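# Hang the shelf towel over the rail

## Task

Pick up the towel lying on the low shelf and drape it across the rail so that a substantial portion hangs down on both sides. The rail must still be upright afterwards, and the robot must neither topple nor finish leaning, or the task counts as failed.

## Robot and tools

ROBOT. A LinearBot: a base that can drive in any direction, a column of roughly 1.75 m, and a carriage that rides 0 to 1 m up it (lift_m). The carriage holds two identical six-joint arms, left and right, each ending in a two-finger gripper. Arm bases sit near 0.57 m + lift_m above the floor, and carriage parts reach about 0.15 m lower than that. A hand can get 0.78 m from its shoulder but only about 0.38 m beneath its arm base. A hand is about 0.16 m long and 0.1 m wide (0.14 m open); fingertips are thin wedges about 0.005 m by 0.02 m. Parked arm: joints 1-6 = 0, 0.05, 0.05, 1.45, 0, 0; parked, the robot is about 0.95 m wide and 0.7 m long. Cameras: carriage_camera (fixed, facing forward, tilted about 20 degrees down), left_wrist_camera and right_wrist_camera (looking out past the fingertips). Images are 896x504 pixels.

FRAMES. Everything is in metres and radians. Base frame: origin on the floor below the base centre, x forward, y left, z up. left_hand and right_hand are reported in it, each the point between that gripper's pads, with quat_wxyz; the hand's z axis runs along the fingers and they open along its y axis. base_odometry is in the odometry frame (the base frame at scene start), counts wheel rotation only, so slip shows as travel; heading is in rad, left positive, -3.142 to 3.142, and may drift a degree or two.

move. One call = one action plus optional pictures. Keys:
- base: a single relative command, counted from the base position in the latest reported state. translate_m (forward positive, -2 to 2 m), strafe_m (left positive, -2 to 2 m) or rotate_rad (counter-clockwise/left positive, -6.3 to 6.3 rad). Only one of the three per action.
- joints: a dictionary of absolute targets, one entry per joint name, covering both arms in the same object. lift_m 0 to 1 m. For each arm (prefix left_ or right_): joint1_rad -2.617 to 3.054 (swing about vertical, 0 forward, positive left); joint2_rad 0 to 3.141 (shoulder: 0 upper arm pointing back level, 1.57 up, 3.14 forward level); joint3_rad 0 to 3.141 (elbow, 0 folded, 3.14 straight); joint4_rad -1.57 to 1.57 (wrist pitch, positive lifts fingertips); joint5_rad -1.57 to 1.57 (wrist yaw, positive turns fingertips to the RIGHT); joint6_rad -2.094 to 2.094 (roll about the finger axis, positive clockwise viewed from the forearm); gripper_m 0 to 0.093 m (pad gap). Omitted joints keep their previous targets and may still be pushing.
- speeds: per-action top-speed caps: translate_m and strafe_m 0.02-0.5 m/s, rotate_rad 0.05-1.57 rad/s, lift_m 0.08-0.25 m/s (the maxima are defaults).
- min_time_s: 0.1-8 s, the shortest duration for each arm and gripper motion; slows jerky arm moves and keeps paths straighter.
- cameras: list from carriage_camera, left_wrist_camera, right_wrist_camera, all; omitted or null gives all, [] gives none.
An action lasts at most 15 s; a drive times out after 14 s. Unknown keys make a call invalid; out-of-range values get it refused. A refusal, or a stop that starts in or blocks a move or wait, cancels the remaining move, wait and finished_scene calls of that reply (an invalid call does not).

wait: seconds (0-10), plus cameras; commands nothing. zoom_image: camera and region [x0, y0, x1, y1] in pixels of that camera's latest image, at most 504x504, origin top-left. read_manual: section "licences" only; no motion. finished_scene: scene = the number of the current scene; irreversible, and the towel must stay hung without the robot.

RESULTS. The move line reads done or the worst status. Per-motion statuses in base_status/joint_status: done (base: wheels turned the commanded amount, slip possible); off_target (resting away from target, maybe still pushing); contact_stop and time_out (target dropped, holds where stopped); not_followed ("joint command not followed": arm targets withheld to avoid arm self-collision; gripper still acts); limit_stop_at_motor_heat (resend the target). on_its_own lists uncommanded behaviour; "held at" is a target. The pictures line gives image order; images may lag the state slightly. motor_effort is percent of maximum, positive toward higher values, peak of last action in brackets, with sizeable per-motor error; drive_wheels sign is meaningless. If lift effort keeps dropping while lowering, a hand or load is resting on something. Joint torques follow joint order, include arm weight, and joints 1-3 wrap at ±28 N m. Gripper reading: 0.000-0.001 when closed on nothing; up to ~0.005 m below the object width at full grip; a target well above the reading releases.

CAUTIONS.
- Tipping: worst with carriage high, arms extended or loaded, pulling, or sudden stops. Only images reveal a lean. Never reverse under a table edge into the column.
- Contact: drives stop on wheel overload or an arm bent a few degrees, but late; the base may coast up to ~0.35 m at 0.5 m/s (~0.05 m at 0.1 m/s), so approach slowly. Arms have no contact stop and spring to targets once freed. If stuck pressed against something, back off about 0.2 m along the way you came (repeat if needed).
- Slow drives can shove loose furniture; don't knock the rail over.
- Arms must never hit or press on each other. If withheld, move the withheld arm clear first, the other one in a later action.
- Hand readings drift at long reach; a load sags the hand.
- Motor heat: stretched or loaded arms heat up; MOTOR HOT warns at 75 °C, at 100 °C the arm goes limp and drops anything for 30-60 s or longer. Park the arm to cool.
- The robot keeps executing the last command while you think. Avoid drops, slams and hard pushes.

Each tool is called after "Emit:" by a JSON object that holds its "op" and its "data".

## Session

Emit:
{"op": "move", "data": {}}

Scene clock: 0.00 s.
Joint torques (N m): no reading
base_odometry: x=+0.000 y=+0.000 heading=+0.000
base_status: not commanded
joint_positions: lift_m=+0.300 left_joint1_rad=-0.008 left_joint2_rad=+0.038 left_joint3_rad=+0.056 left_joint4_rad=+1.461 left_joint5_rad=+0.046 left_joint6_rad=+0.033 left_gripper_m=+0.094 right_joint1_rad=+0.002 right_joint2_rad=+0.049 right_joint3_rad=+0.045 right_joint4_rad=+1.456 right_joint5_rad=-0.001 right_joint6_rad=+0.034 right_gripper_m=+0.094
joint_status: not commanded
motor_effort: lift_m=+23 drive_wheels=-2
left_hand: x=+0.2871 y=+0.3316 z=+1.3237 quat_wxyz=(+0.999, +0.024, +0.045, +0.011) (m; base frame)
right_hand: x=+0.2954 y=-0.3395 z=+1.3207 quat_wxyz=(+0.998, +0.001, +0.060, +0.018) (m; base frame)
pictures: carriage_camera, left_wrist_camera, right_wrist_camera

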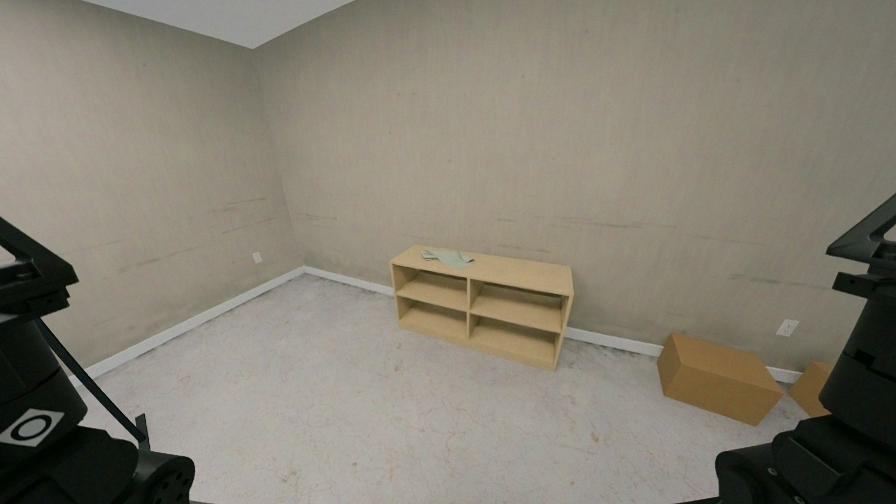

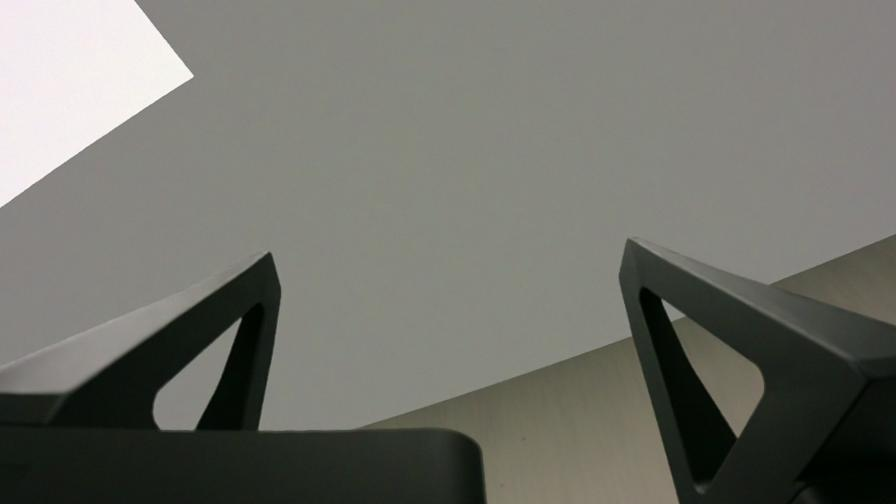

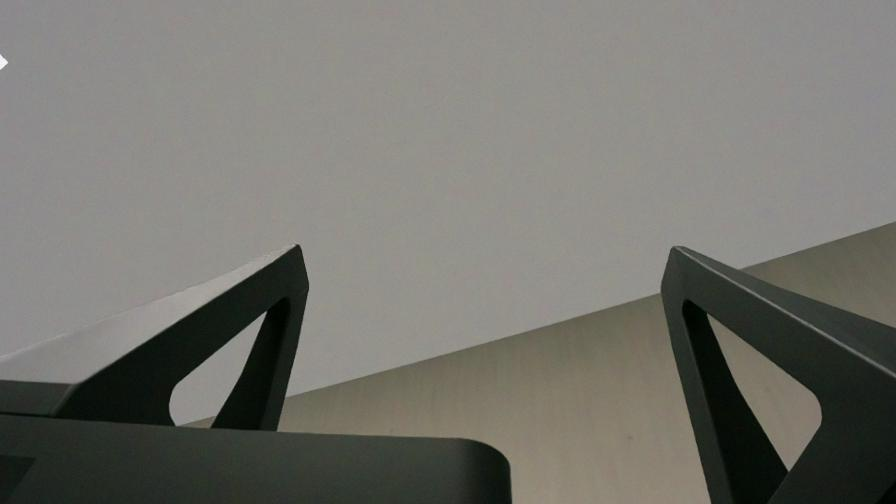

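Emit:
{"op": "zoom_image", "data": {"camera": "carriage_camera", "region": [370, 220, 590, 380]}}

Emit:
{"op": "move", "data": {"base": {"rotate_rad": -1.4}, "cameras": ["carriage_camera"]}}

Scaled by 2.291 from the camera's 896x504 image, which has a finer 1280x720 frame.

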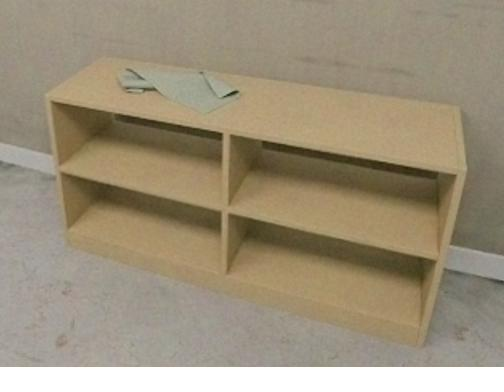

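Scene clock: 11.43 s.
Joint torques (N m): left_arm=[-0.28 4.04 5.93 -0.21 0.01 -0.08] | right_arm=[-0.24 3.99 6.16 -0.18 0.05 0.07]
move: done
base_odometry: x=+0.000 y=+0.000 heading=-1.400
base_status: done
joint_positions: lift_m=+0.300 left_joint1_rad=-0.008 left_joint2_rad=+0.038 left_joint3_rad=+0.056 left_joint4_rad=+1.461 left_joint5_rad=+0.046 left_joint6_rad=+0.033 left_gripper_m=+0.094 right_joint1_rad=+0.002 right_joint2_rad=+0.049 right_joint3_rad=+0.045 right_joint4_rad=+1.456 right_joint5_rad=+0.000 right_joint6_rad=+0.034 right_gripper_m=+0.094
joint_status: not commanded
motor_effort: lift_m=+23(23) drive_wheels=+7(15)
left_hand: x=+0.2872 y=+0.3316 z=+1.3236 quat_wxyz=(+0.999, +0.024, +0.046, +0.011) (m; base frame)
right_hand: x=+0.2954 y=-0.3396 z=+1.3207 quat_wxyz=(+0.998, +0.001, +0.060, +0.018) (m; base frame)
pictures: carriage_camera

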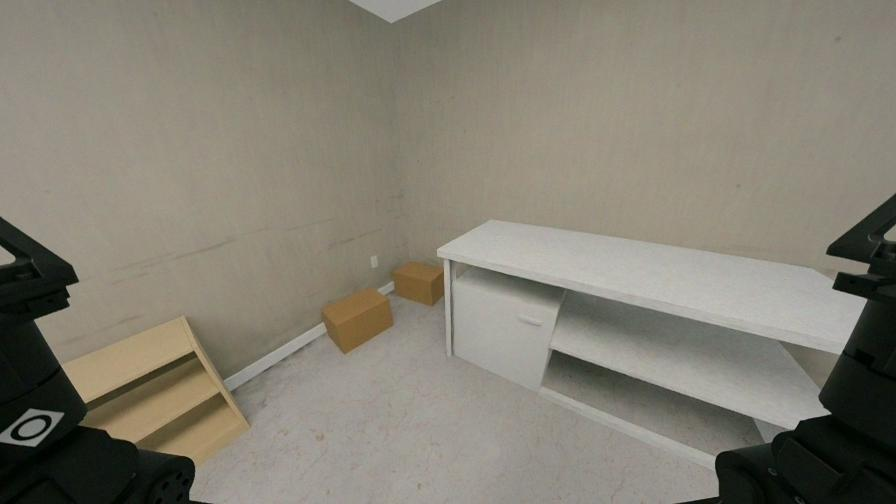

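Emit:
{"op": "move", "data": {"base": {"rotate_rad": -1.4}, "cameras": ["carriage_camera"]}}

Emit:
{"op": "move", "data": {"base": {"rotate_rad": -1.4}, "cameras": ["carriage_camera"]}}

Scene clock: 17.43 s.
Joint torques (N m): left_arm=[-0.4 4.07 5.75 -0.22 0.02 -0.08] | right_arm=[-0.21 3.96 6.17 -0.17 0.06 0.07]
move: done
base_odometry: x=+0.000 y=+0.000 heading=-2.799
base_status: done
joint_positions: lift_m=+0.300 left_joint1_rad=-0.008 left_joint2_rad=+0.038 left_joint3_rad=+0.056 left_joint4_rad=+1.460 left_joint5_rad=+0.046 left_joint6_rad=+0.033 left_gripper_m=+0.094 right_joint1_rad=+0.002 right_joint2_rad=+0.049 right_joint3_rad=+0.045 right_joint4_rad=+1.456 right_joint5_rad=+0.000 right_joint6_rad=+0.034 right_gripper_m=+0.094
joint_status: not commanded
motor_effort: lift_m=+23(23) drive_wheels=+7(15)
left_hand: x=+0.2874 y=+0.3316 z=+1.3236 quat_wxyz=(+0.999, +0.024, +0.046, +0.011) (m; base frame)
right_hand: x=+0.2954 y=-0.3396 z=+1.3207 quat_wxyz=(+0.998, +0.001, +0.060, +0.018) (m; base frame)
pictures: carriage_camera

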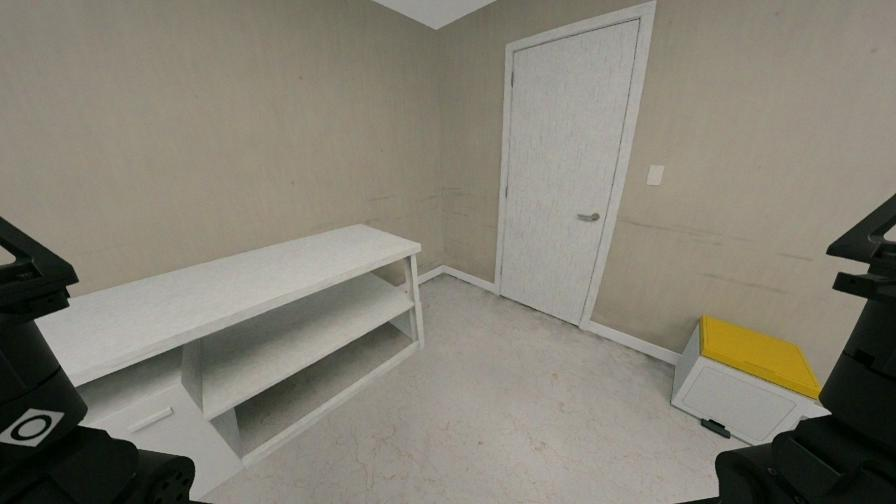

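Scene clock: 20.37 s.
Joint torques (N m): left_arm=[-0.29 4.03 5.85 -0.19 -0.02 -0.09] | right_arm=[-0.23 3.97 6.15 -0.19 0.05 0.08]
move: done
base_odometry: x=+0.000 y=+0.000 heading=+2.085
base_status: done
joint_positions: lift_m=+0.300 left_joint1_rad=-0.008 left_joint2_rad=+0.038 left_joint3_rad=+0.056 left_joint4_rad=+1.460 left_joint5_rad=+0.046 left_joint6_rad=+0.033 left_gripper_m=+0.094 right_joint1_rad=+0.002 right_joint2_rad=+0.049 right_joint3_rad=+0.045 right_joint4_rad=+1.456 right_joint5_rad=+0.000 right_joint6_rad=+0.034 right_gripper_m=+0.094
joint_status: not commanded
motor_effort: lift_m=+23(23) drive_wheels=+7(15)
left_hand: x=+0.2875 y=+0.3316 z=+1.3236 quat_wxyz=(+0.999, +0.024, +0.046, +0.011) (m; base frame)
right_hand: x=+0.2954 y=-0.3397 z=+1.3207 quat_wxyz=(+0.998, +0.001, +0.060, +0.018) (m; base frame)
pictures: carriage_camera

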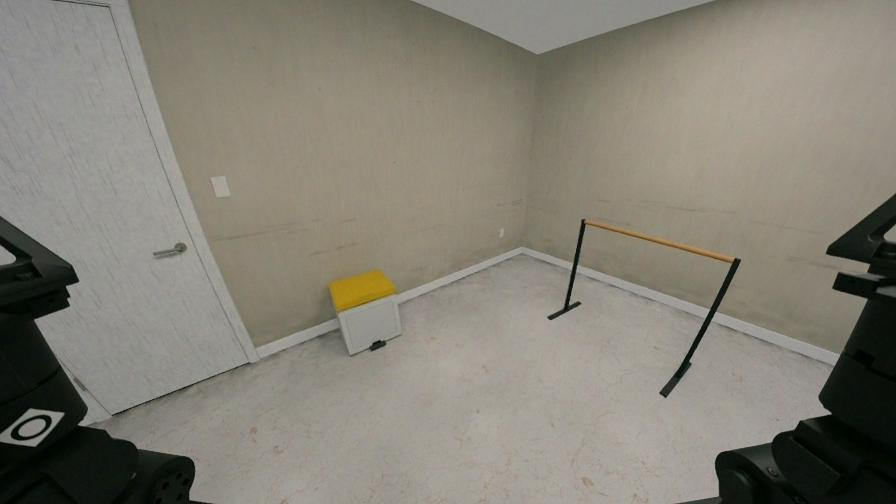

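Emit:
{"op": "move", "data": {"base": {"rotate_rad": -2.475}, "cameras": []}}

Emit:
{"op": "move", "data": {"base": {"strafe_m": 0.59}, "cameras": []}}

Emit:
{"op": "move", "data": {"base": {"translate_m": 0.65}, "cameras": ["carriage_camera"]}}

Emit:
{"op": "zoom_image", "data": {"camera": "carriage_camera", "region": [280, 220, 620, 420]}}

Scene clock: 41.07 s.
Joint torques (N m): left_arm=[-0.29 4.05 5.85 -0.19 0 -0.08] | right_arm=[-0.25 3.97 6.16 -0.17 0.04 0.07]
move: done
base_odometry: x=+0.000 y=+0.000 heading=-0.390
base_status: done
joint_positions: lift_m=+0.300 left_joint1_rad=-0.008 left_joint2_rad=+0.038 left_joint3_rad=+0.056 left_joint4_rad=+1.459 left_joint5_rad=+0.046 left_joint6_rad=+0.033 left_gripper_m=+0.094 right_joint1_rad=+0.002 right_joint2_rad=+0.049 right_joint3_rad=+0.045 right_joint4_rad=+1.455 right_joint5_rad=+0.001 right_joint6_rad=+0.034 right_gripper_m=+0.094
joint_status: not commanded
motor_effort: lift_m=+23(23) drive_wheels=+7(16)
left_hand: x=+0.2878 y=+0.3316 z=+1.3236 quat_wxyz=(+0.999, +0.024, +0.047, +0.011) (m; base frame)
right_hand: x=+0.2956 y=-0.3398 z=+1.3206 quat_wxyz=(+0.998, +0.001, +0.060, +0.018) (m; base frame)
pictures: none
No camera images: "cameras" was empty.

Scene clock: 44.73 s.
Joint torques (N m): left_arm=[-0.27 4.05 5.81 -0.19 0.01 -0.08] | right_arm=[-0.1 4.01 6.15 -0.17 0.08 0.07]
move: done
base_odometry: x=+0.225 y=+0.545 heading=-0.391
base_status: done
joint_positions: lift_m=+0.300 left_joint1_rad=-0.009 left_joint2_rad=+0.038 left_joint3_rad=+0.056 left_joint4_rad=+1.459 left_joint5_rad=+0.046 left_joint6_rad=+0.033 left_gripper_m=+0.094 right_joint1_rad=+0.002 right_joint2_rad=+0.049 right_joint3_rad=+0.045 right_joint4_rad=+1.455 right_joint5_rad=+0.000 right_joint6_rad=+0.034 right_gripper_m=+0.094
joint_status: not commanded
motor_effort: lift_m=+23(23) drive_wheels=-6(17)
left_hand: x=+0.2878 y=+0.3315 z=+1.3236 quat_wxyz=(+0.999, +0.024, +0.047, +0.011) (m; base frame)
right_hand: x=+0.2956 y=-0.3397 z=+1.3206 quat_wxyz=(+0.998, +0.001, +0.060, +0.018) (m; base frame)
pictures: none
No camera images: "cameras" was empty.

Scene clock: 48.23 s.
Joint torques (N m): left_arm=[-0.2 3.97 5.83 -0.19 -0.01 -0.07] | right_arm=[-0.21 4.01 6.12 -0.19 0.06 0.06]
move: done
base_odometry: x=+0.826 y=+0.298 heading=-0.390
base_status: done
joint_positions: lift_m=+0.300 left_joint1_rad=-0.009 left_joint2_rad=+0.038 left_joint3_rad=+0.056 left_joint4_rad=+1.459 left_joint5_rad=+0.046 left_joint6_rad=+0.033 left_gripper_m=+0.094 right_joint1_rad=+0.002 right_joint2_rad=+0.049 right_joint3_rad=+0.045 right_joint4_rad=+1.456 right_joint5_rad=+0.000 right_joint6_rad=+0.034 right_gripper_m=+0.094
joint_status: not commanded
motor_effort: lift_m=+23(23) drive_wheels=-5(14)
left_hand: x=+0.2877 y=+0.3315 z=+1.3236 quat_wxyz=(+0.999, +0.024, +0.047, +0.011) (m; base frame)
right_hand: x=+0.2954 y=-0.3397 z=+1.3207 quat_wxyz=(+0.998, +0.001, +0.060, +0.018) (m; base frame)
pictures: carriage_camera

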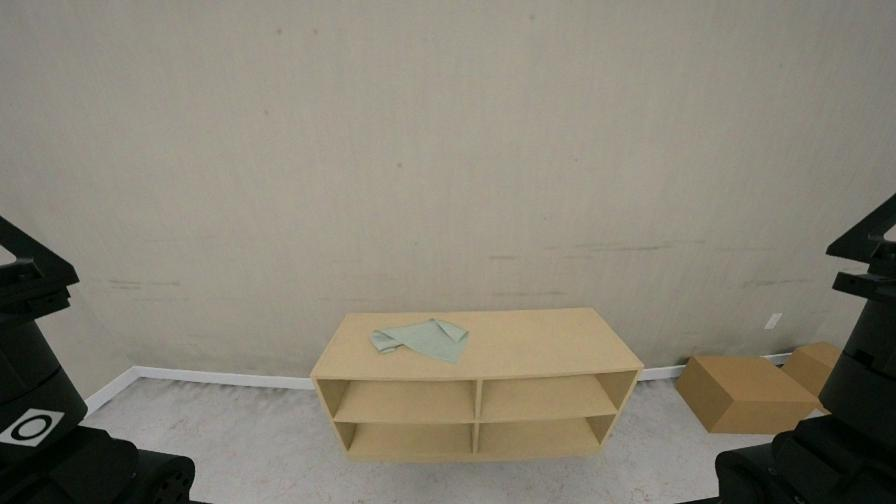

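Scaled by 1.482 from the camera's 896x504 image, which has a finer 1280x720 frame.

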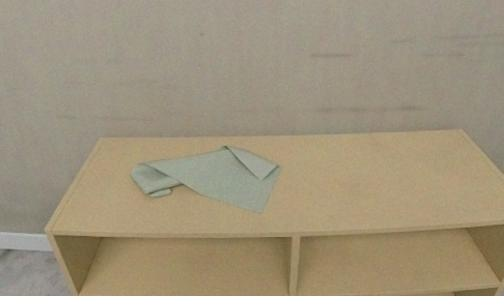

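Emit:
{"op": "move", "data": {"base": {"translate_m": 0.22}, "joints": {"lift_m": 0.48, "left_joint1_rad": -0.08, "left_joint2_rad": 2.98, "left_joint3_rad": 1.94, "left_joint4_rad": -0.53, "left_joint5_rad": 0, "left_joint6_rad": 0}, "min_time_s": 2.5, "cameras": ["carriage_camera", "left_wrist_camera"]}}

Scene clock: 70.63 s.
Joint torques (N m): left_arm=[-0.9 -12.12 5.86 0.37 -0.08 -0.18] | right_arm=[-0.24 3.89 6.12 -0.19 0.07 0.07]
move: done
base_odometry: x=+1.030 y=+0.215 heading=-0.390
base_status: done
joint_positions: lift_m=+0.480 left_joint1_rad=-0.074 left_joint2_rad=+2.946 left_joint3_rad=+1.932 left_joint4_rad=-0.509 left_joint5_rad=+0.010 left_joint6_rad=+0.007 left_gripper_m=+0.094 right_joint1_rad=+0.002 right_joint2_rad=+0.049 right_joint3_rad=+0.045 right_joint4_rad=+1.454 right_joint5_rad=+0.000 right_joint6_rad=+0.034 right_gripper_m=+0.094
joint_status: all done
motor_effort: lift_m=+24(30) drive_wheels=-5(13)
left_hand: x=+0.7343 y=+0.3032 z=+0.8138 quat_wxyz=(+0.024, +0.041, +0.999, -0.006) (m; base frame)
right_hand: x=+0.2957 y=-0.3396 z=+1.5004 quat_wxyz=(+0.998, +0.001, +0.060, +0.018) (m; base frame)
pictures: carriage_camera, left_wrist_camera
camera_calibration:
carriage_camera: T_world_to_cam=[[-0.00559344, -0.999683, -0.0245389, 0.0382256], [-0.377647, 0.0248338, -0.925616, 1.45503], [0.925933, 0.00408966, -0.377667, 0.375103], [0, 0, 0, 1]] pos_world=[0.202381, 0.000545588, 1.4894]
left_wrist_camera: T_world_to_cam=[[-0.105236, -0.994033, 0.0287105, 0.356319], [-0.828294, 0.103593, 0.550634, 0.132704], [-0.550322, 0.0341655, -0.834253, 1.1962], [0, 0, 0, 1]] pos_world=[0.80571, 0.299576, 0.91463]

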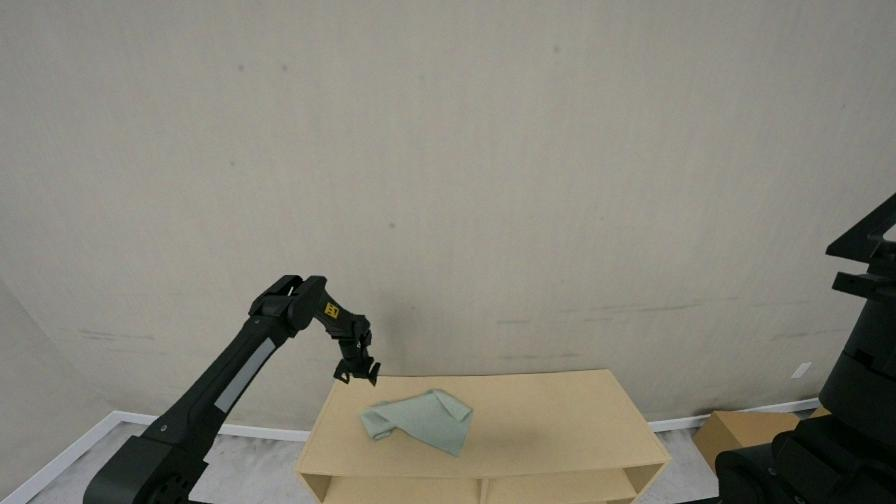

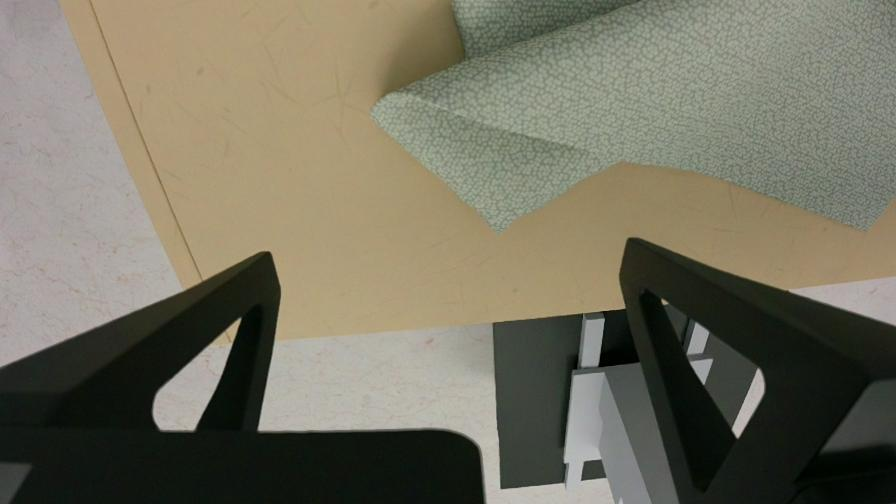

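Emit:
{"op": "move", "data": {"joints": {"lift_m": 0.345, "left_joint3_rad": 1.87, "left_joint4_rad": -0.46, "left_joint6_rad": 1.19, "left_gripper_m": 0.075}, "min_time_s": 1, "cameras": ["carriage_camera", "left_wrist_camera"]}}

Emit:
{"op": "zoom_image", "data": {"camera": "carriage_camera", "region": [280, 300, 520, 440]}}

Scene clock: 86.43 s.
Joint torques (N m): left_arm=[-0.87 -12.56 3.75 0.65 0.02 -0.02] | right_arm=[-0.17 3.96 6.19 -0.16 0.04 0.07]
move: done
base_odometry: x=+1.030 y=+0.215 heading=-0.390
base_status: not commanded
joint_positions: lift_m=+0.345 left_joint1_rad=-0.074 left_joint2_rad=+2.954 left_joint3_rad=+1.884 left_joint4_rad=-0.477 left_joint5_rad=+0.008 left_joint6_rad=+1.181 left_gripper_m=+0.075 right_joint1_rad=+0.002 right_joint2_rad=+0.049 right_joint3_rad=+0.045 right_joint4_rad=+1.454 right_joint5_rad=+0.000 right_joint6_rad=+0.034 right_gripper_m=+0.094
joint_status: all done
motor_effort: lift_m=+20(20) drive_wheels=+5(6)
left_hand: x=+0.7185 y=+0.3047 z=+0.6671 quat_wxyz=(+0.012, +0.587, +0.809, +0.003) (m; base frame)
right_hand: x=+0.2957 y=-0.3396 z=+1.3660 quat_wxyz=(+0.998, +0.001, +0.060, +0.018) (m; base frame)
pictures: carriage_camera, left_wrist_camera
camera_calibration:
carriage_camera: T_world_to_cam=[[-0.00559344, -0.999683, -0.0245389, 0.034926], [-0.377647, 0.0248338, -0.925616, 1.33056], [0.925933, 0.00408966, -0.377667, 0.32432], [0, 0, 0, 1]] pos_world=[0.202381, 0.000545588, 1.35493]
left_wrist_camera: T_world_to_cam=[[-0.957476, -0.288507, 0.0015944, 0.775791], [-0.234661, 0.781966, 0.577463, -0.450795], [-0.167849, 0.552533, -0.816415, 0.620405], [0, 0, 0, 1]] pos_world=[0.741152, 0.233533, 0.765589]

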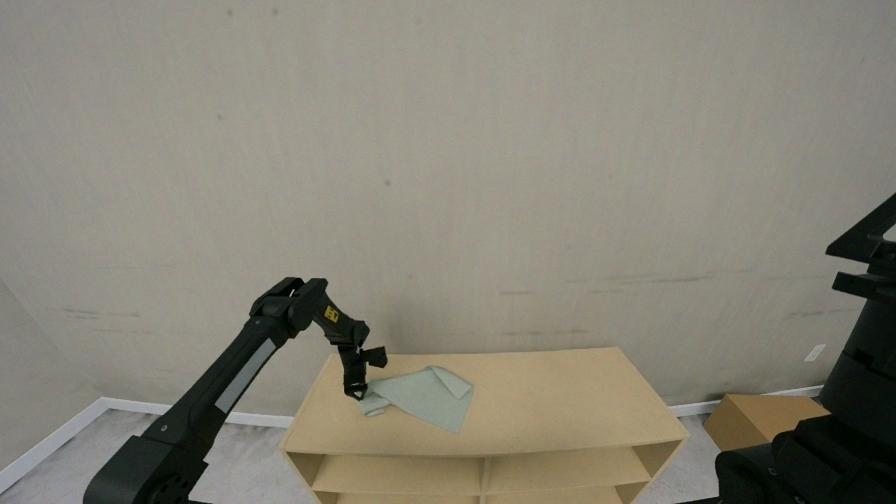

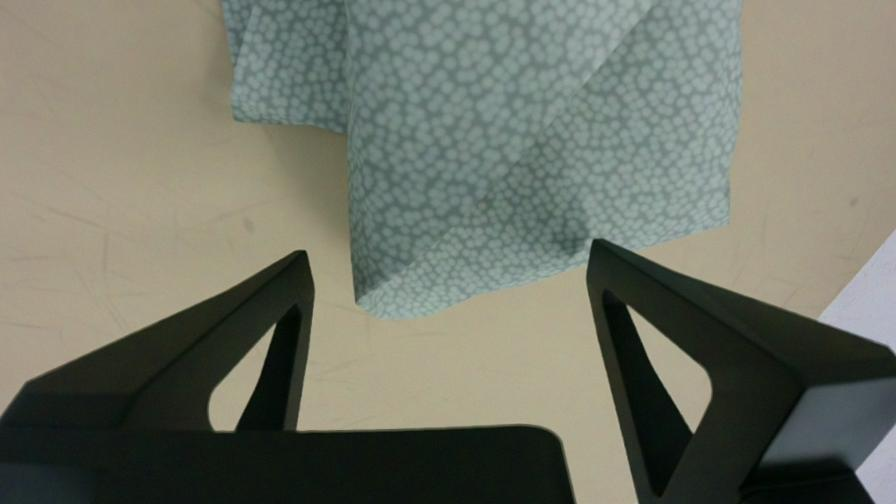

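Scaled by 2.100 from the camera's 896x504 image, which has a finer 1280x720 frame.

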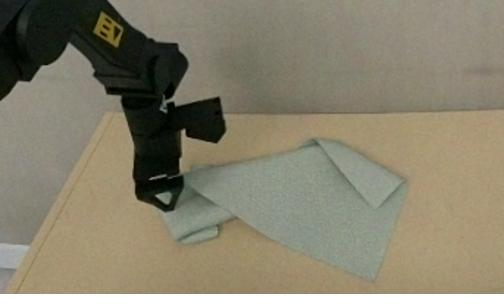

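Emit:
{"op": "move", "data": {"joints": {"lift_m": 0.30, "left_gripper_m": 0.092}, "speeds": {"lift_m": 0.08}, "cameras": ["left_wrist_camera"]}}

Scene clock: 92.73 s.
Joint torques (N m): left_arm=[-0.87 -10.43 3.75 1.03 0 -0.02] | right_arm=[-0.16 3.93 6.13 -0.16 0.05 0.08]
move: done
base_odometry: x=+1.030 y=+0.215 heading=-0.390
base_status: not commanded
joint_positions: lift_m=+0.301 left_joint1_rad=-0.074 left_joint2_rad=+2.929 left_joint3_rad=+1.886 left_joint4_rad=-0.513 left_joint5_rad=+0.011 left_joint6_rad=+1.185 left_gripper_m=+0.092 right_joint1_rad=+0.002 right_joint2_rad=+0.049 right_joint3_rad=+0.045 right_joint4_rad=+1.454 right_joint5_rad=+0.000 right_joint6_rad=+0.034 right_gripper_m=+0.094
joint_status: all done
motor_effort: lift_m=+17(18) drive_wheels=-4(6)
left_hand: x=+0.7199 y=+0.3040 z=+0.6336 quat_wxyz=(+0.009, +0.589, +0.808, -0.001) (m; base frame)
right_hand: x=+0.2957 y=-0.3396 z=+1.3213 quat_wxyz=(+0.998, +0.001, +0.060, +0.018) (m; base frame)
pictures: left_wrist_camera
camera_calibration:
left_wrist_camera: T_world_to_cam=[[-0.958527, -0.284783, 0.0111759, 0.770526], [-0.226249, 0.784186, 0.57781, -0.437572], [-0.173315, 0.551318, -0.816095, 0.597708], [0, 0, 0, 1]] pos_world=[0.743161, 0.233043, 0.732008]

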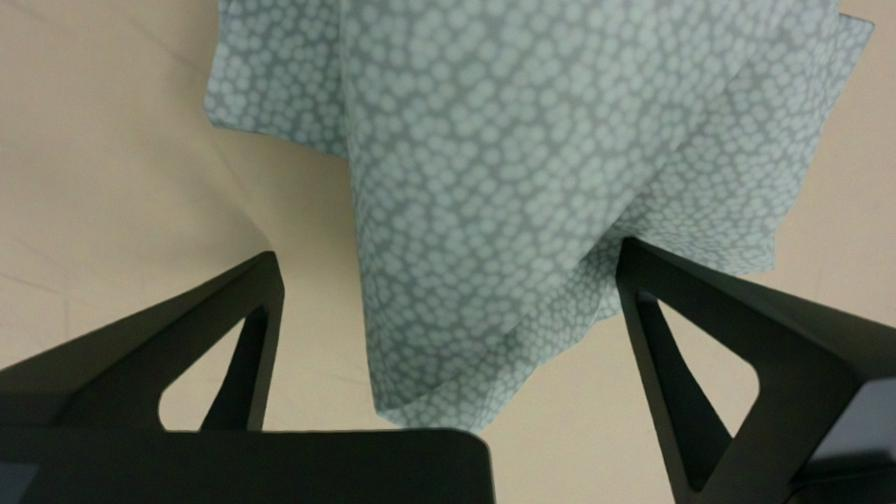

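Emit:
{"op": "move", "data": {"joints": {"left_gripper_m": 0.0}, "min_time_s": 1.5, "cameras": ["left_wrist_camera"]}}

Emit:
{"op": "move", "data": {"joints": {"lift_m": 0.65}, "cameras": ["left_wrist_camera", "carriage_camera"]}}

Emit:
{"op": "zoom_image", "data": {"camera": "carriage_camera", "region": [280, 300, 520, 440]}}

Scene clock: 96.93 s.
Joint torques (N m): left_arm=[-0.16 -10.18 3.81 1.5 -0.16 -0.01] | right_arm=[-0.23 3.93 6.15 -0.15 0.06 0.07]
move: off_target
base_odometry: x=+1.030 y=+0.215 heading=-0.390
base_status: not commanded
joint_positions: lift_m=+0.301 left_joint1_rad=-0.082 left_joint2_rad=+2.929 left_joint3_rad=+1.883 left_joint4_rad=-0.571 left_joint5_rad=+0.026 left_joint6_rad=+1.185 left_gripper_m=+0.007 right_joint1_rad=+0.002 right_joint2_rad=+0.049 right_joint3_rad=+0.045 right_joint4_rad=+1.454 right_joint5_rad=+0.000 right_joint6_rad=+0.034 right_gripper_m=+0.094
joint_status: left_gripper_m off_target (ended at +0.007, target +0.000)
motor_effort: lift_m=+17(18) drive_wheels=+5(5)
left_hand: x=+0.7040 y=+0.2993 z=+0.6333 quat_wxyz=(-0.013, +0.591, +0.806, -0.023) (m; base frame)
right_hand: x=+0.2957 y=-0.3396 z=+1.3213 quat_wxyz=(+0.998, +0.001, +0.060, +0.018) (m; base frame)
pictures: left_wrist_camera
camera_calibration:
left_wrist_camera: T_world_to_cam=[[-0.958014, -0.277285, 0.0729599, 0.712218], [-0.184665, 0.79136, 0.582793, -0.47192], [-0.219337, 0.54485, -0.809339, 0.627395], [0, 0, 0, 1]] pos_world=[0.732778, 0.22911, 0.730843]

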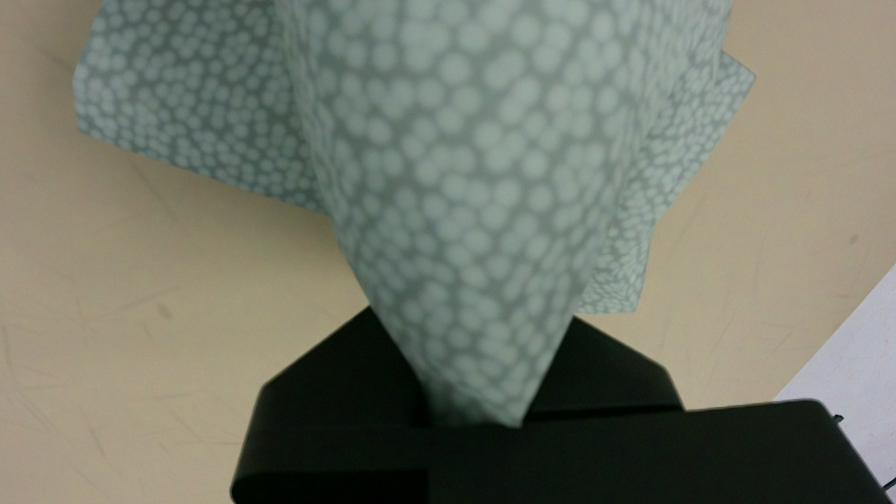

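Scene clock: 98.87 s.
Joint torques (N m): left_arm=[-0.18 -12.37 4.23 0.58 0.05 -0.03] | right_arm=[-0.18 3.97 6.12 -0.16 0.06 0.06]
move: done
base_odometry: x=+1.030 y=+0.215 heading=-0.390
base_status: not commanded
joint_positions: lift_m=+0.650 left_joint1_rad=-0.082 left_joint2_rad=+2.952 left_joint3_rad=+1.878 left_joint4_rad=-0.468 left_joint5_rad=+0.005 left_joint6_rad=+1.185 left_gripper_m=+0.006 right_joint1_rad=+0.002 right_joint2_rad=+0.049 right_joint3_rad=+0.045 right_joint4_rad=+1.454 right_joint5_rad=+0.000 right_joint6_rad=+0.034 right_gripper_m=+0.094
joint_status: all done
motor_effort: lift_m=+25(30) drive_wheels=+5(6)
left_hand: x=+0.7186 y=+0.3017 z=+0.9714 quat_wxyz=(+0.013, +0.592, +0.806, +0.005) (m; base frame)
right_hand: x=+0.2957 y=-0.3396 z=+1.6704 quat_wxyz=(+0.998, +0.001, +0.060, +0.018) (m; base frame)
pictures: carriage_camera, left_wrist_camera
camera_calibration:
carriage_camera: T_world_to_cam=[[-0.00559344, -0.999683, -0.0245389, 0.0423961], [-0.377647, 0.0248338, -0.925616, 1.61234], [0.925933, 0.00408966, -0.377667, 0.43929], [0, 0, 0, 1]] pos_world=[0.202381, 0.000545588, 1.65935]
left_wrist_camera: T_world_to_cam=[[-0.960688, -0.277604, -0.00382871, 0.778814], [-0.228562, 0.78299, 0.57852, -0.629893], [-0.157602, 0.556652, -0.815659, 0.861146], [0, 0, 0, 1]] pos_world=[0.739945, 0.230044, 1.06979]

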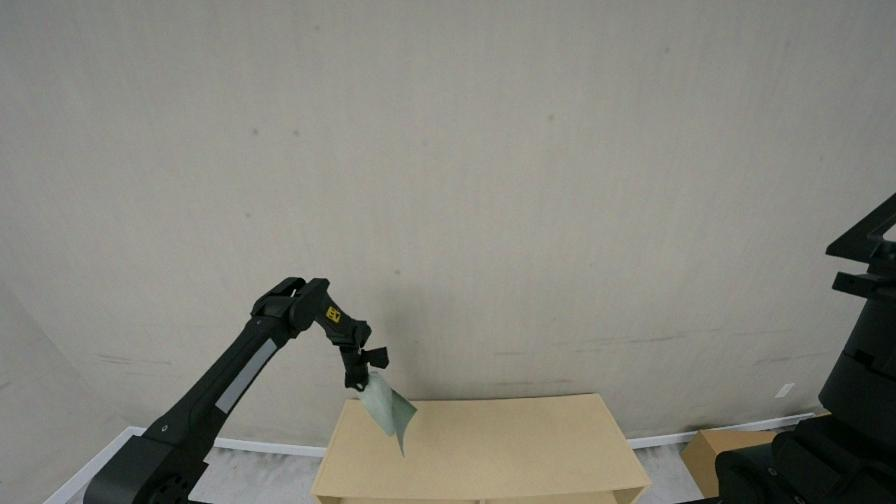

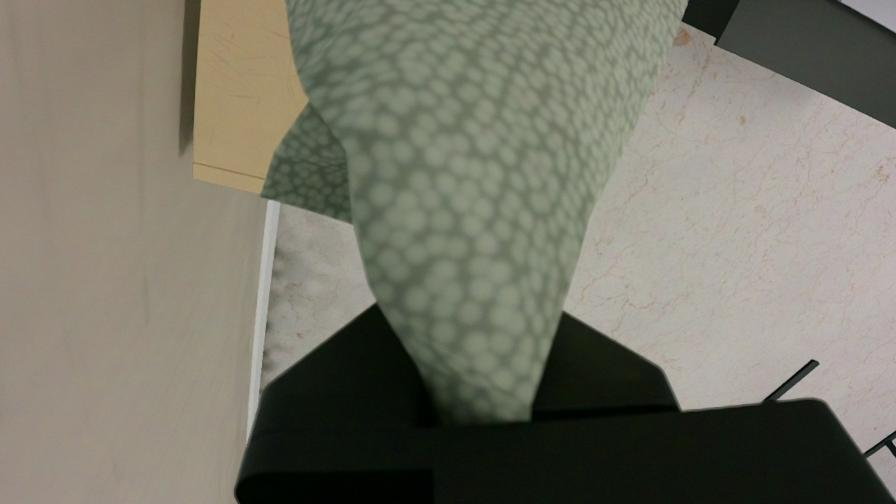

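Scaled by 2.100 from the camera's 896x504 image, which has a finer 1280x720 frame.

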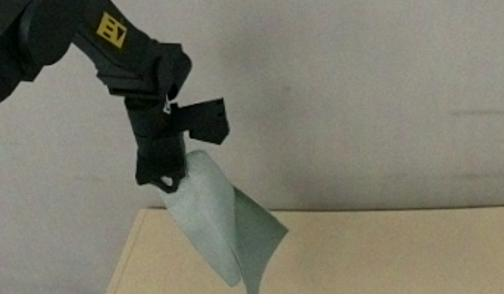

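Emit:
{"op": "move", "data": {"base": {"translate_m": -1.19}, "speeds": {"translate_m": 0.35}, "cameras": []}}

Emit:
{"op": "move", "data": {"base": {"rotate_rad": 1.35}, "speeds": {"rotate_rad": 0.8}, "cameras": ["carriage_camera"]}}

Scene clock: 117.13 s.
Joint torques (N m): left_arm=[-0.27 -12.37 4.15 0.51 0.06 -0.01] | right_arm=[-0.2 4.11 6.27 -0.19 0.06 0.06]
move: done
base_odometry: x=-0.071 y=+0.666 heading=-0.389
base_status: done
joint_positions: lift_m=+0.650 left_joint1_rad=-0.081 left_joint2_rad=+2.952 left_joint3_rad=+1.878 left_joint4_rad=-0.463 left_joint5_rad=+0.003 left_joint6_rad=+1.185 left_gripper_m=+0.006 right_joint1_rad=+0.002 right_joint2_rad=+0.049 right_joint3_rad=+0.045 right_joint4_rad=+1.451 right_joint5_rad=+0.000 right_joint6_rad=+0.034 right_gripper_m=+0.094
joint_status: not commanded
motor_effort: lift_m=+25(25) drive_wheels=-5(21)
left_hand: x=+0.7201 y=+0.3023 z=+0.9714 quat_wxyz=(+0.015, +0.591, +0.806, +0.008) (m; base frame)
right_hand: x=+0.2964 y=-0.3397 z=+1.6703 quat_wxyz=(+0.998, +0.001, +0.062, +0.018) (m; base frame)
pictures: none
No camera images: "cameras" was empty.

Scene clock: 120.27 s.
Joint torques (N m): left_arm=[-0.77 -12.42 4.23 0.52 0.11 -0.02] | right_arm=[-0.21 3.96 6.19 -0.14 0.05 0.05]
move: done
base_odometry: x=-0.071 y=+0.666 heading=+0.961
base_status: done
joint_positions: lift_m=+0.650 left_joint1_rad=-0.075 left_joint2_rad=+2.952 left_joint3_rad=+1.878 left_joint4_rad=-0.462 left_joint5_rad=+0.000 left_joint6_rad=+1.185 left_gripper_m=+0.006 right_joint1_rad=+0.002 right_joint2_rad=+0.049 right_joint3_rad=+0.045 right_joint4_rad=+1.452 right_joint5_rad=+0.000 right_joint6_rad=+0.034 right_gripper_m=+0.094
joint_status: not commanded
motor_effort: lift_m=+25(25) drive_wheels=+8(14)
left_hand: x=+0.7206 y=+0.3055 z=+0.9714 quat_wxyz=(+0.015, +0.589, +0.808, +0.009) (m; base frame)
right_hand: x=+0.2963 y=-0.3397 z=+1.6703 quat_wxyz=(+0.998, +0.001, +0.061, +0.018) (m; base frame)
pictures: carriage_camera
camera_calibration:
carriage_camera: T_world_to_cam=[[-0.00559344, -0.999683, -0.0245389, 0.0423961], [-0.377647, 0.0248338, -0.925616, 1.61234], [0.925933, 0.00408966, -0.377667, 0.43929], [0, 0, 0, 1]] pos_world=[0.202381, 0.000545588, 1.65935]

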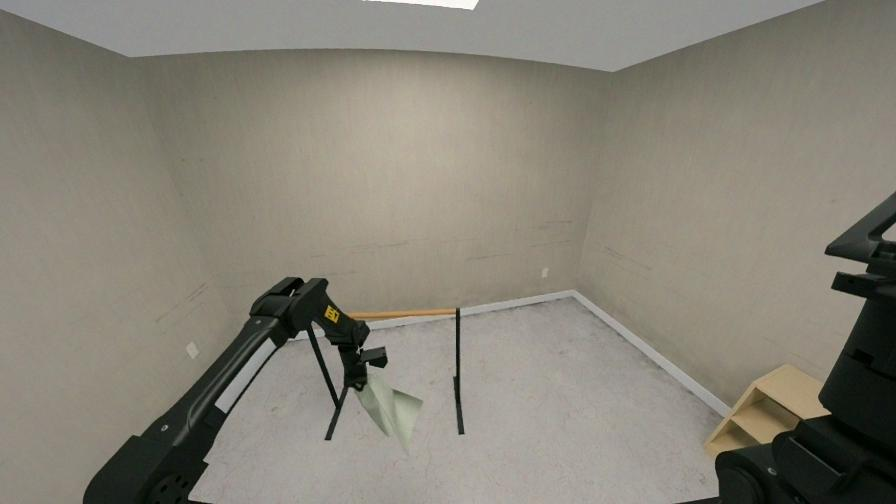

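Emit:
{"op": "move", "data": {"base": {"rotate_rad": 0.1}, "joints": {"left_joint4_rad": -0.26}, "min_time_s": 1, "cameras": []}}

Emit:
{"op": "move", "data": {"base": {"translate_m": 0.40}, "speeds": {"translate_m": 0.25}, "cameras": ["carriage_camera", "left_wrist_camera"]}}

Emit:
{"op": "zoom_image", "data": {"camera": "carriage_camera", "region": [250, 300, 550, 500]}}

Scene clock: 134.53 s.
Joint torques (N m): left_arm=[-0.84 -12.78 4.59 1.16 0.12 -0.05] | right_arm=[-0.21 3.9 6.17 -0.15 0.06 0.06]
move: done
base_odometry: x=-0.071 y=+0.666 heading=+1.060
base_status: done
joint_positions: lift_m=+0.650 left_joint1_rad=-0.075 left_joint2_rad=+2.952 left_joint3_rad=+1.878 left_joint4_rad=-0.279 left_joint5_rad=+0.000 left_joint6_rad=+1.185 left_gripper_m=+0.006 right_joint1_rad=+0.002 right_joint2_rad=+0.049 right_joint3_rad=+0.045 right_joint4_rad=+1.452 right_joint5_rad=+0.000 right_joint6_rad=+0.034 right_gripper_m=+0.094
joint_status: all done
motor_effort: lift_m=+25(25) drive_wheels=+9(15)
left_hand: x=+0.7649 y=+0.3023 z=+0.9771 quat_wxyz=(+0.092, +0.586, +0.803, +0.057) (m; base frame)
right_hand: x=+0.2963 y=-0.3396 z=+1.6703 quat_wxyz=(+0.998, +0.001, +0.061, +0.018) (m; base frame)
pictures: none
No camera images: "cameras" was empty.

Scene clock: 137.43 s.
Joint torques (N m): left_arm=[-0.66 -12.9 4.55 1.09 0.12 -0.04] | right_arm=[-0.18 4.08 6 -0.18 0.07 0.07]
move: done
base_odometry: x=+0.124 y=+1.016 heading=+1.062
base_status: done
joint_positions: lift_m=+0.650 left_joint1_rad=-0.075 left_joint2_rad=+2.952 left_joint3_rad=+1.878 left_joint4_rad=-0.272 left_joint5_rad=+0.000 left_joint6_rad=+1.185 left_gripper_m=+0.006 right_joint1_rad=+0.002 right_joint2_rad=+0.049 right_joint3_rad=+0.045 right_joint4_rad=+1.453 right_joint5_rad=+0.000 right_joint6_rad=+0.034 right_gripper_m=+0.094
joint_status: not commanded
motor_effort: lift_m=+25(25) drive_wheels=-7(17)
left_hand: x=+0.7666 y=+0.3020 z=+0.9775 quat_wxyz=(+0.095, +0.585, +0.803, +0.059) (m; base frame)
right_hand: x=+0.2961 y=-0.3396 z=+1.6704 quat_wxyz=(+0.998, +0.001, +0.061, +0.018) (m; base frame)
pictures: carriage_camera, left_wrist_camera
camera_calibration:
carriage_camera: T_world_to_cam=[[-0.00559344, -0.999683, -0.0245389, 0.0423961], [-0.377647, 0.0248338, -0.925616, 1.61234], [0.925933, 0.00408966, -0.377667, 0.43929], [0, 0, 0, 1]] pos_world=[0.202381, 0.000545588, 1.65935]
left_wrist_camera: T_world_to_cam=[[-0.939777, -0.285379, -0.18809, 0.991465], [-0.341787, 0.786475, 0.514431, -0.474252], [0.0011201, 0.547737, -0.83665, 0.775044], [0, 0, 0, 1]] pos_world=[0.768795, 0.23141, 1.0789]

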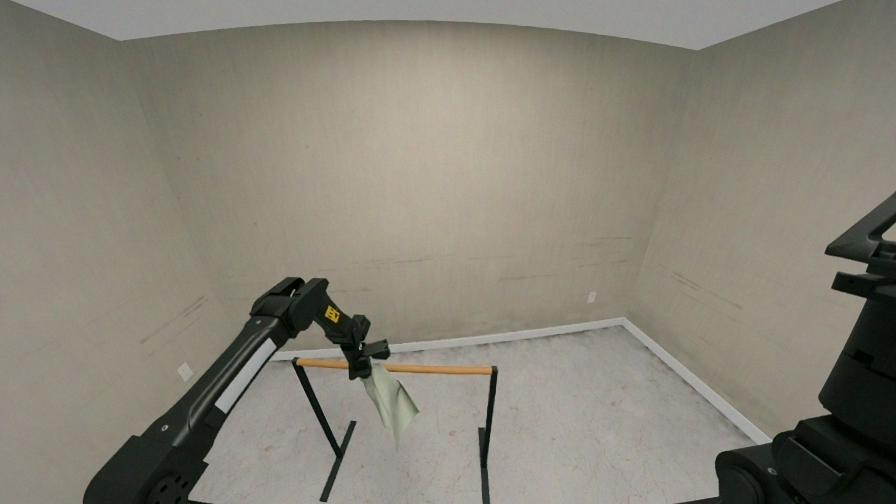

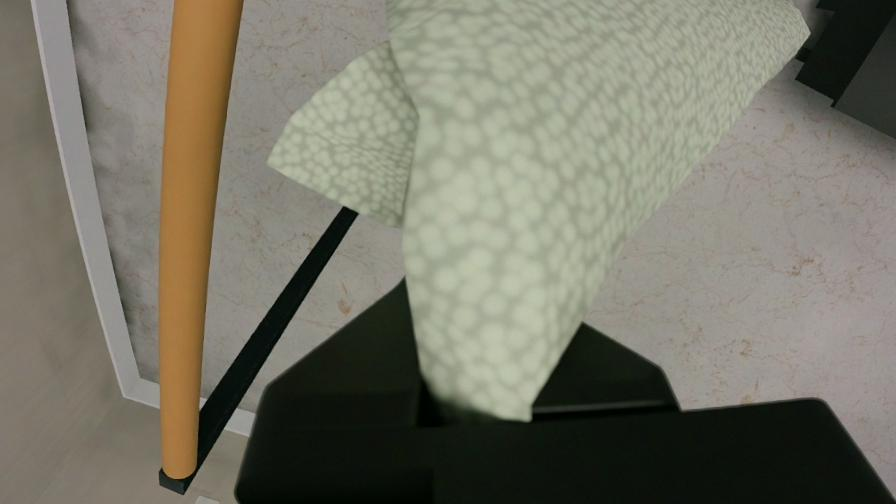

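Scaled by 1.680 from the camera's 896x504 image, which has a finer 1280x720 frame.

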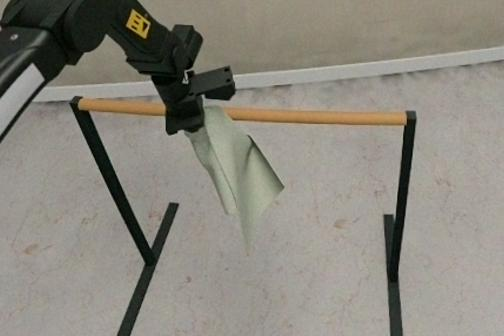

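Emit:
{"op": "move", "data": {"base": {"translate_m": 0.265}, "speeds": {"translate_m": 0.15}, "cameras": ["carriage_camera", "left_wrist_camera"]}}

Emit:
{"op": "zoom_image", "data": {"camera": "carriage_camera", "region": [250, 300, 550, 500]}}

Scene clock: 147.60 s.
Joint torques (N m): left_arm=[-0.65 -12.72 4.62 1.09 0.11 -0.05] | right_arm=[-0.25 3.84 6.19 -0.16 0.06 0.06]
move: done
base_odometry: x=+0.253 y=+1.247 heading=+1.063
base_status: done
joint_positions: lift_m=+0.650 left_joint1_rad=-0.076 left_joint2_rad=+2.952 left_joint3_rad=+1.878 left_joint4_rad=-0.271 left_joint5_rad=+0.000 left_joint6_rad=+1.186 left_gripper_m=+0.006 right_joint1_rad=+0.002 right_joint2_rad=+0.049 right_joint3_rad=+0.045 right_joint4_rad=+1.454 right_joint5_rad=+0.000 right_joint6_rad=+0.034 right_gripper_m=+0.094
joint_status: not commanded
motor_effort: lift_m=+25(25) drive_wheels=-7(16)
left_hand: x=+0.7668 y=+0.3016 z=+0.9775 quat_wxyz=(+0.095, +0.586, +0.802, +0.059) (m; base frame)
right_hand: x=+0.2957 y=-0.3396 z=+1.6704 quat_wxyz=(+0.998, +0.001, +0.060, +0.018) (m; base frame)
pictures: carriage_camera, left_wrist_camera
camera_calibration:
carriage_camera: T_world_to_cam=[[-0.00559344, -0.999683, -0.0245389, 0.0423961], [-0.377647, 0.0248338, -0.925616, 1.61234], [0.925933, 0.00408966, -0.377667, 0.43929], [0, 0, 0, 1]] pos_world=[0.202381, 0.000545588, 1.65935]
left_wrist_camera: T_world_to_cam=[[-0.94006, -0.283942, -0.188849, 0.992029], [-0.340999, 0.786932, 0.514255, -0.474478], [0.00259245, 0.547828, -0.836587, 0.774079], [0, 0, 0, 1]] pos_world=[0.768764, 0.230999, 1.07893]

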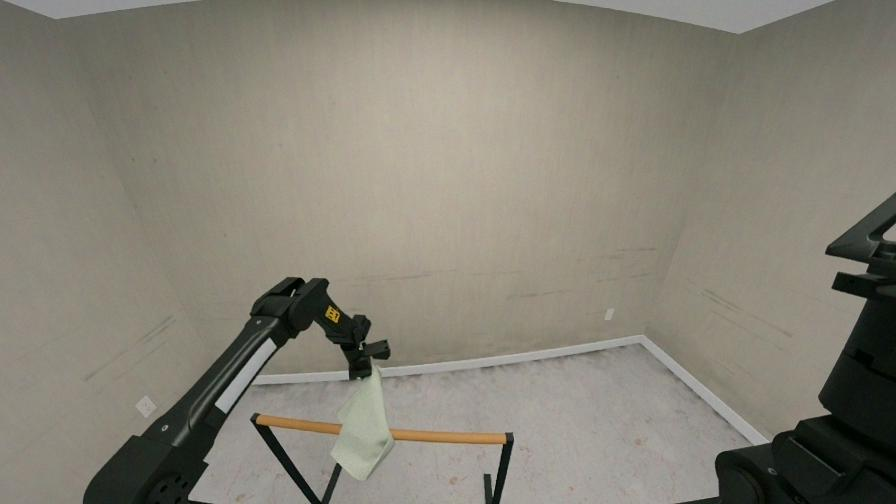

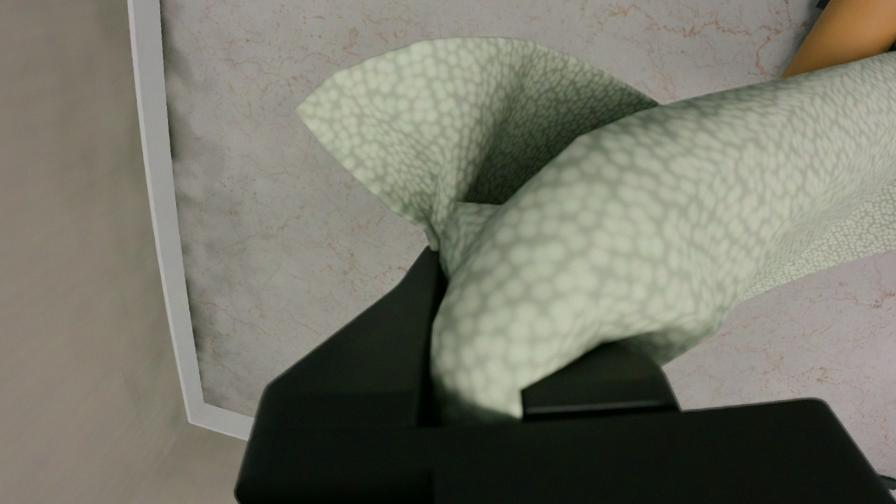

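Scaled by 1.680 from the camera's 896x504 image, which has a finer 1280x720 frame.

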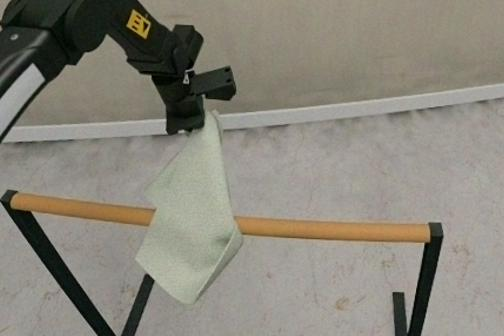

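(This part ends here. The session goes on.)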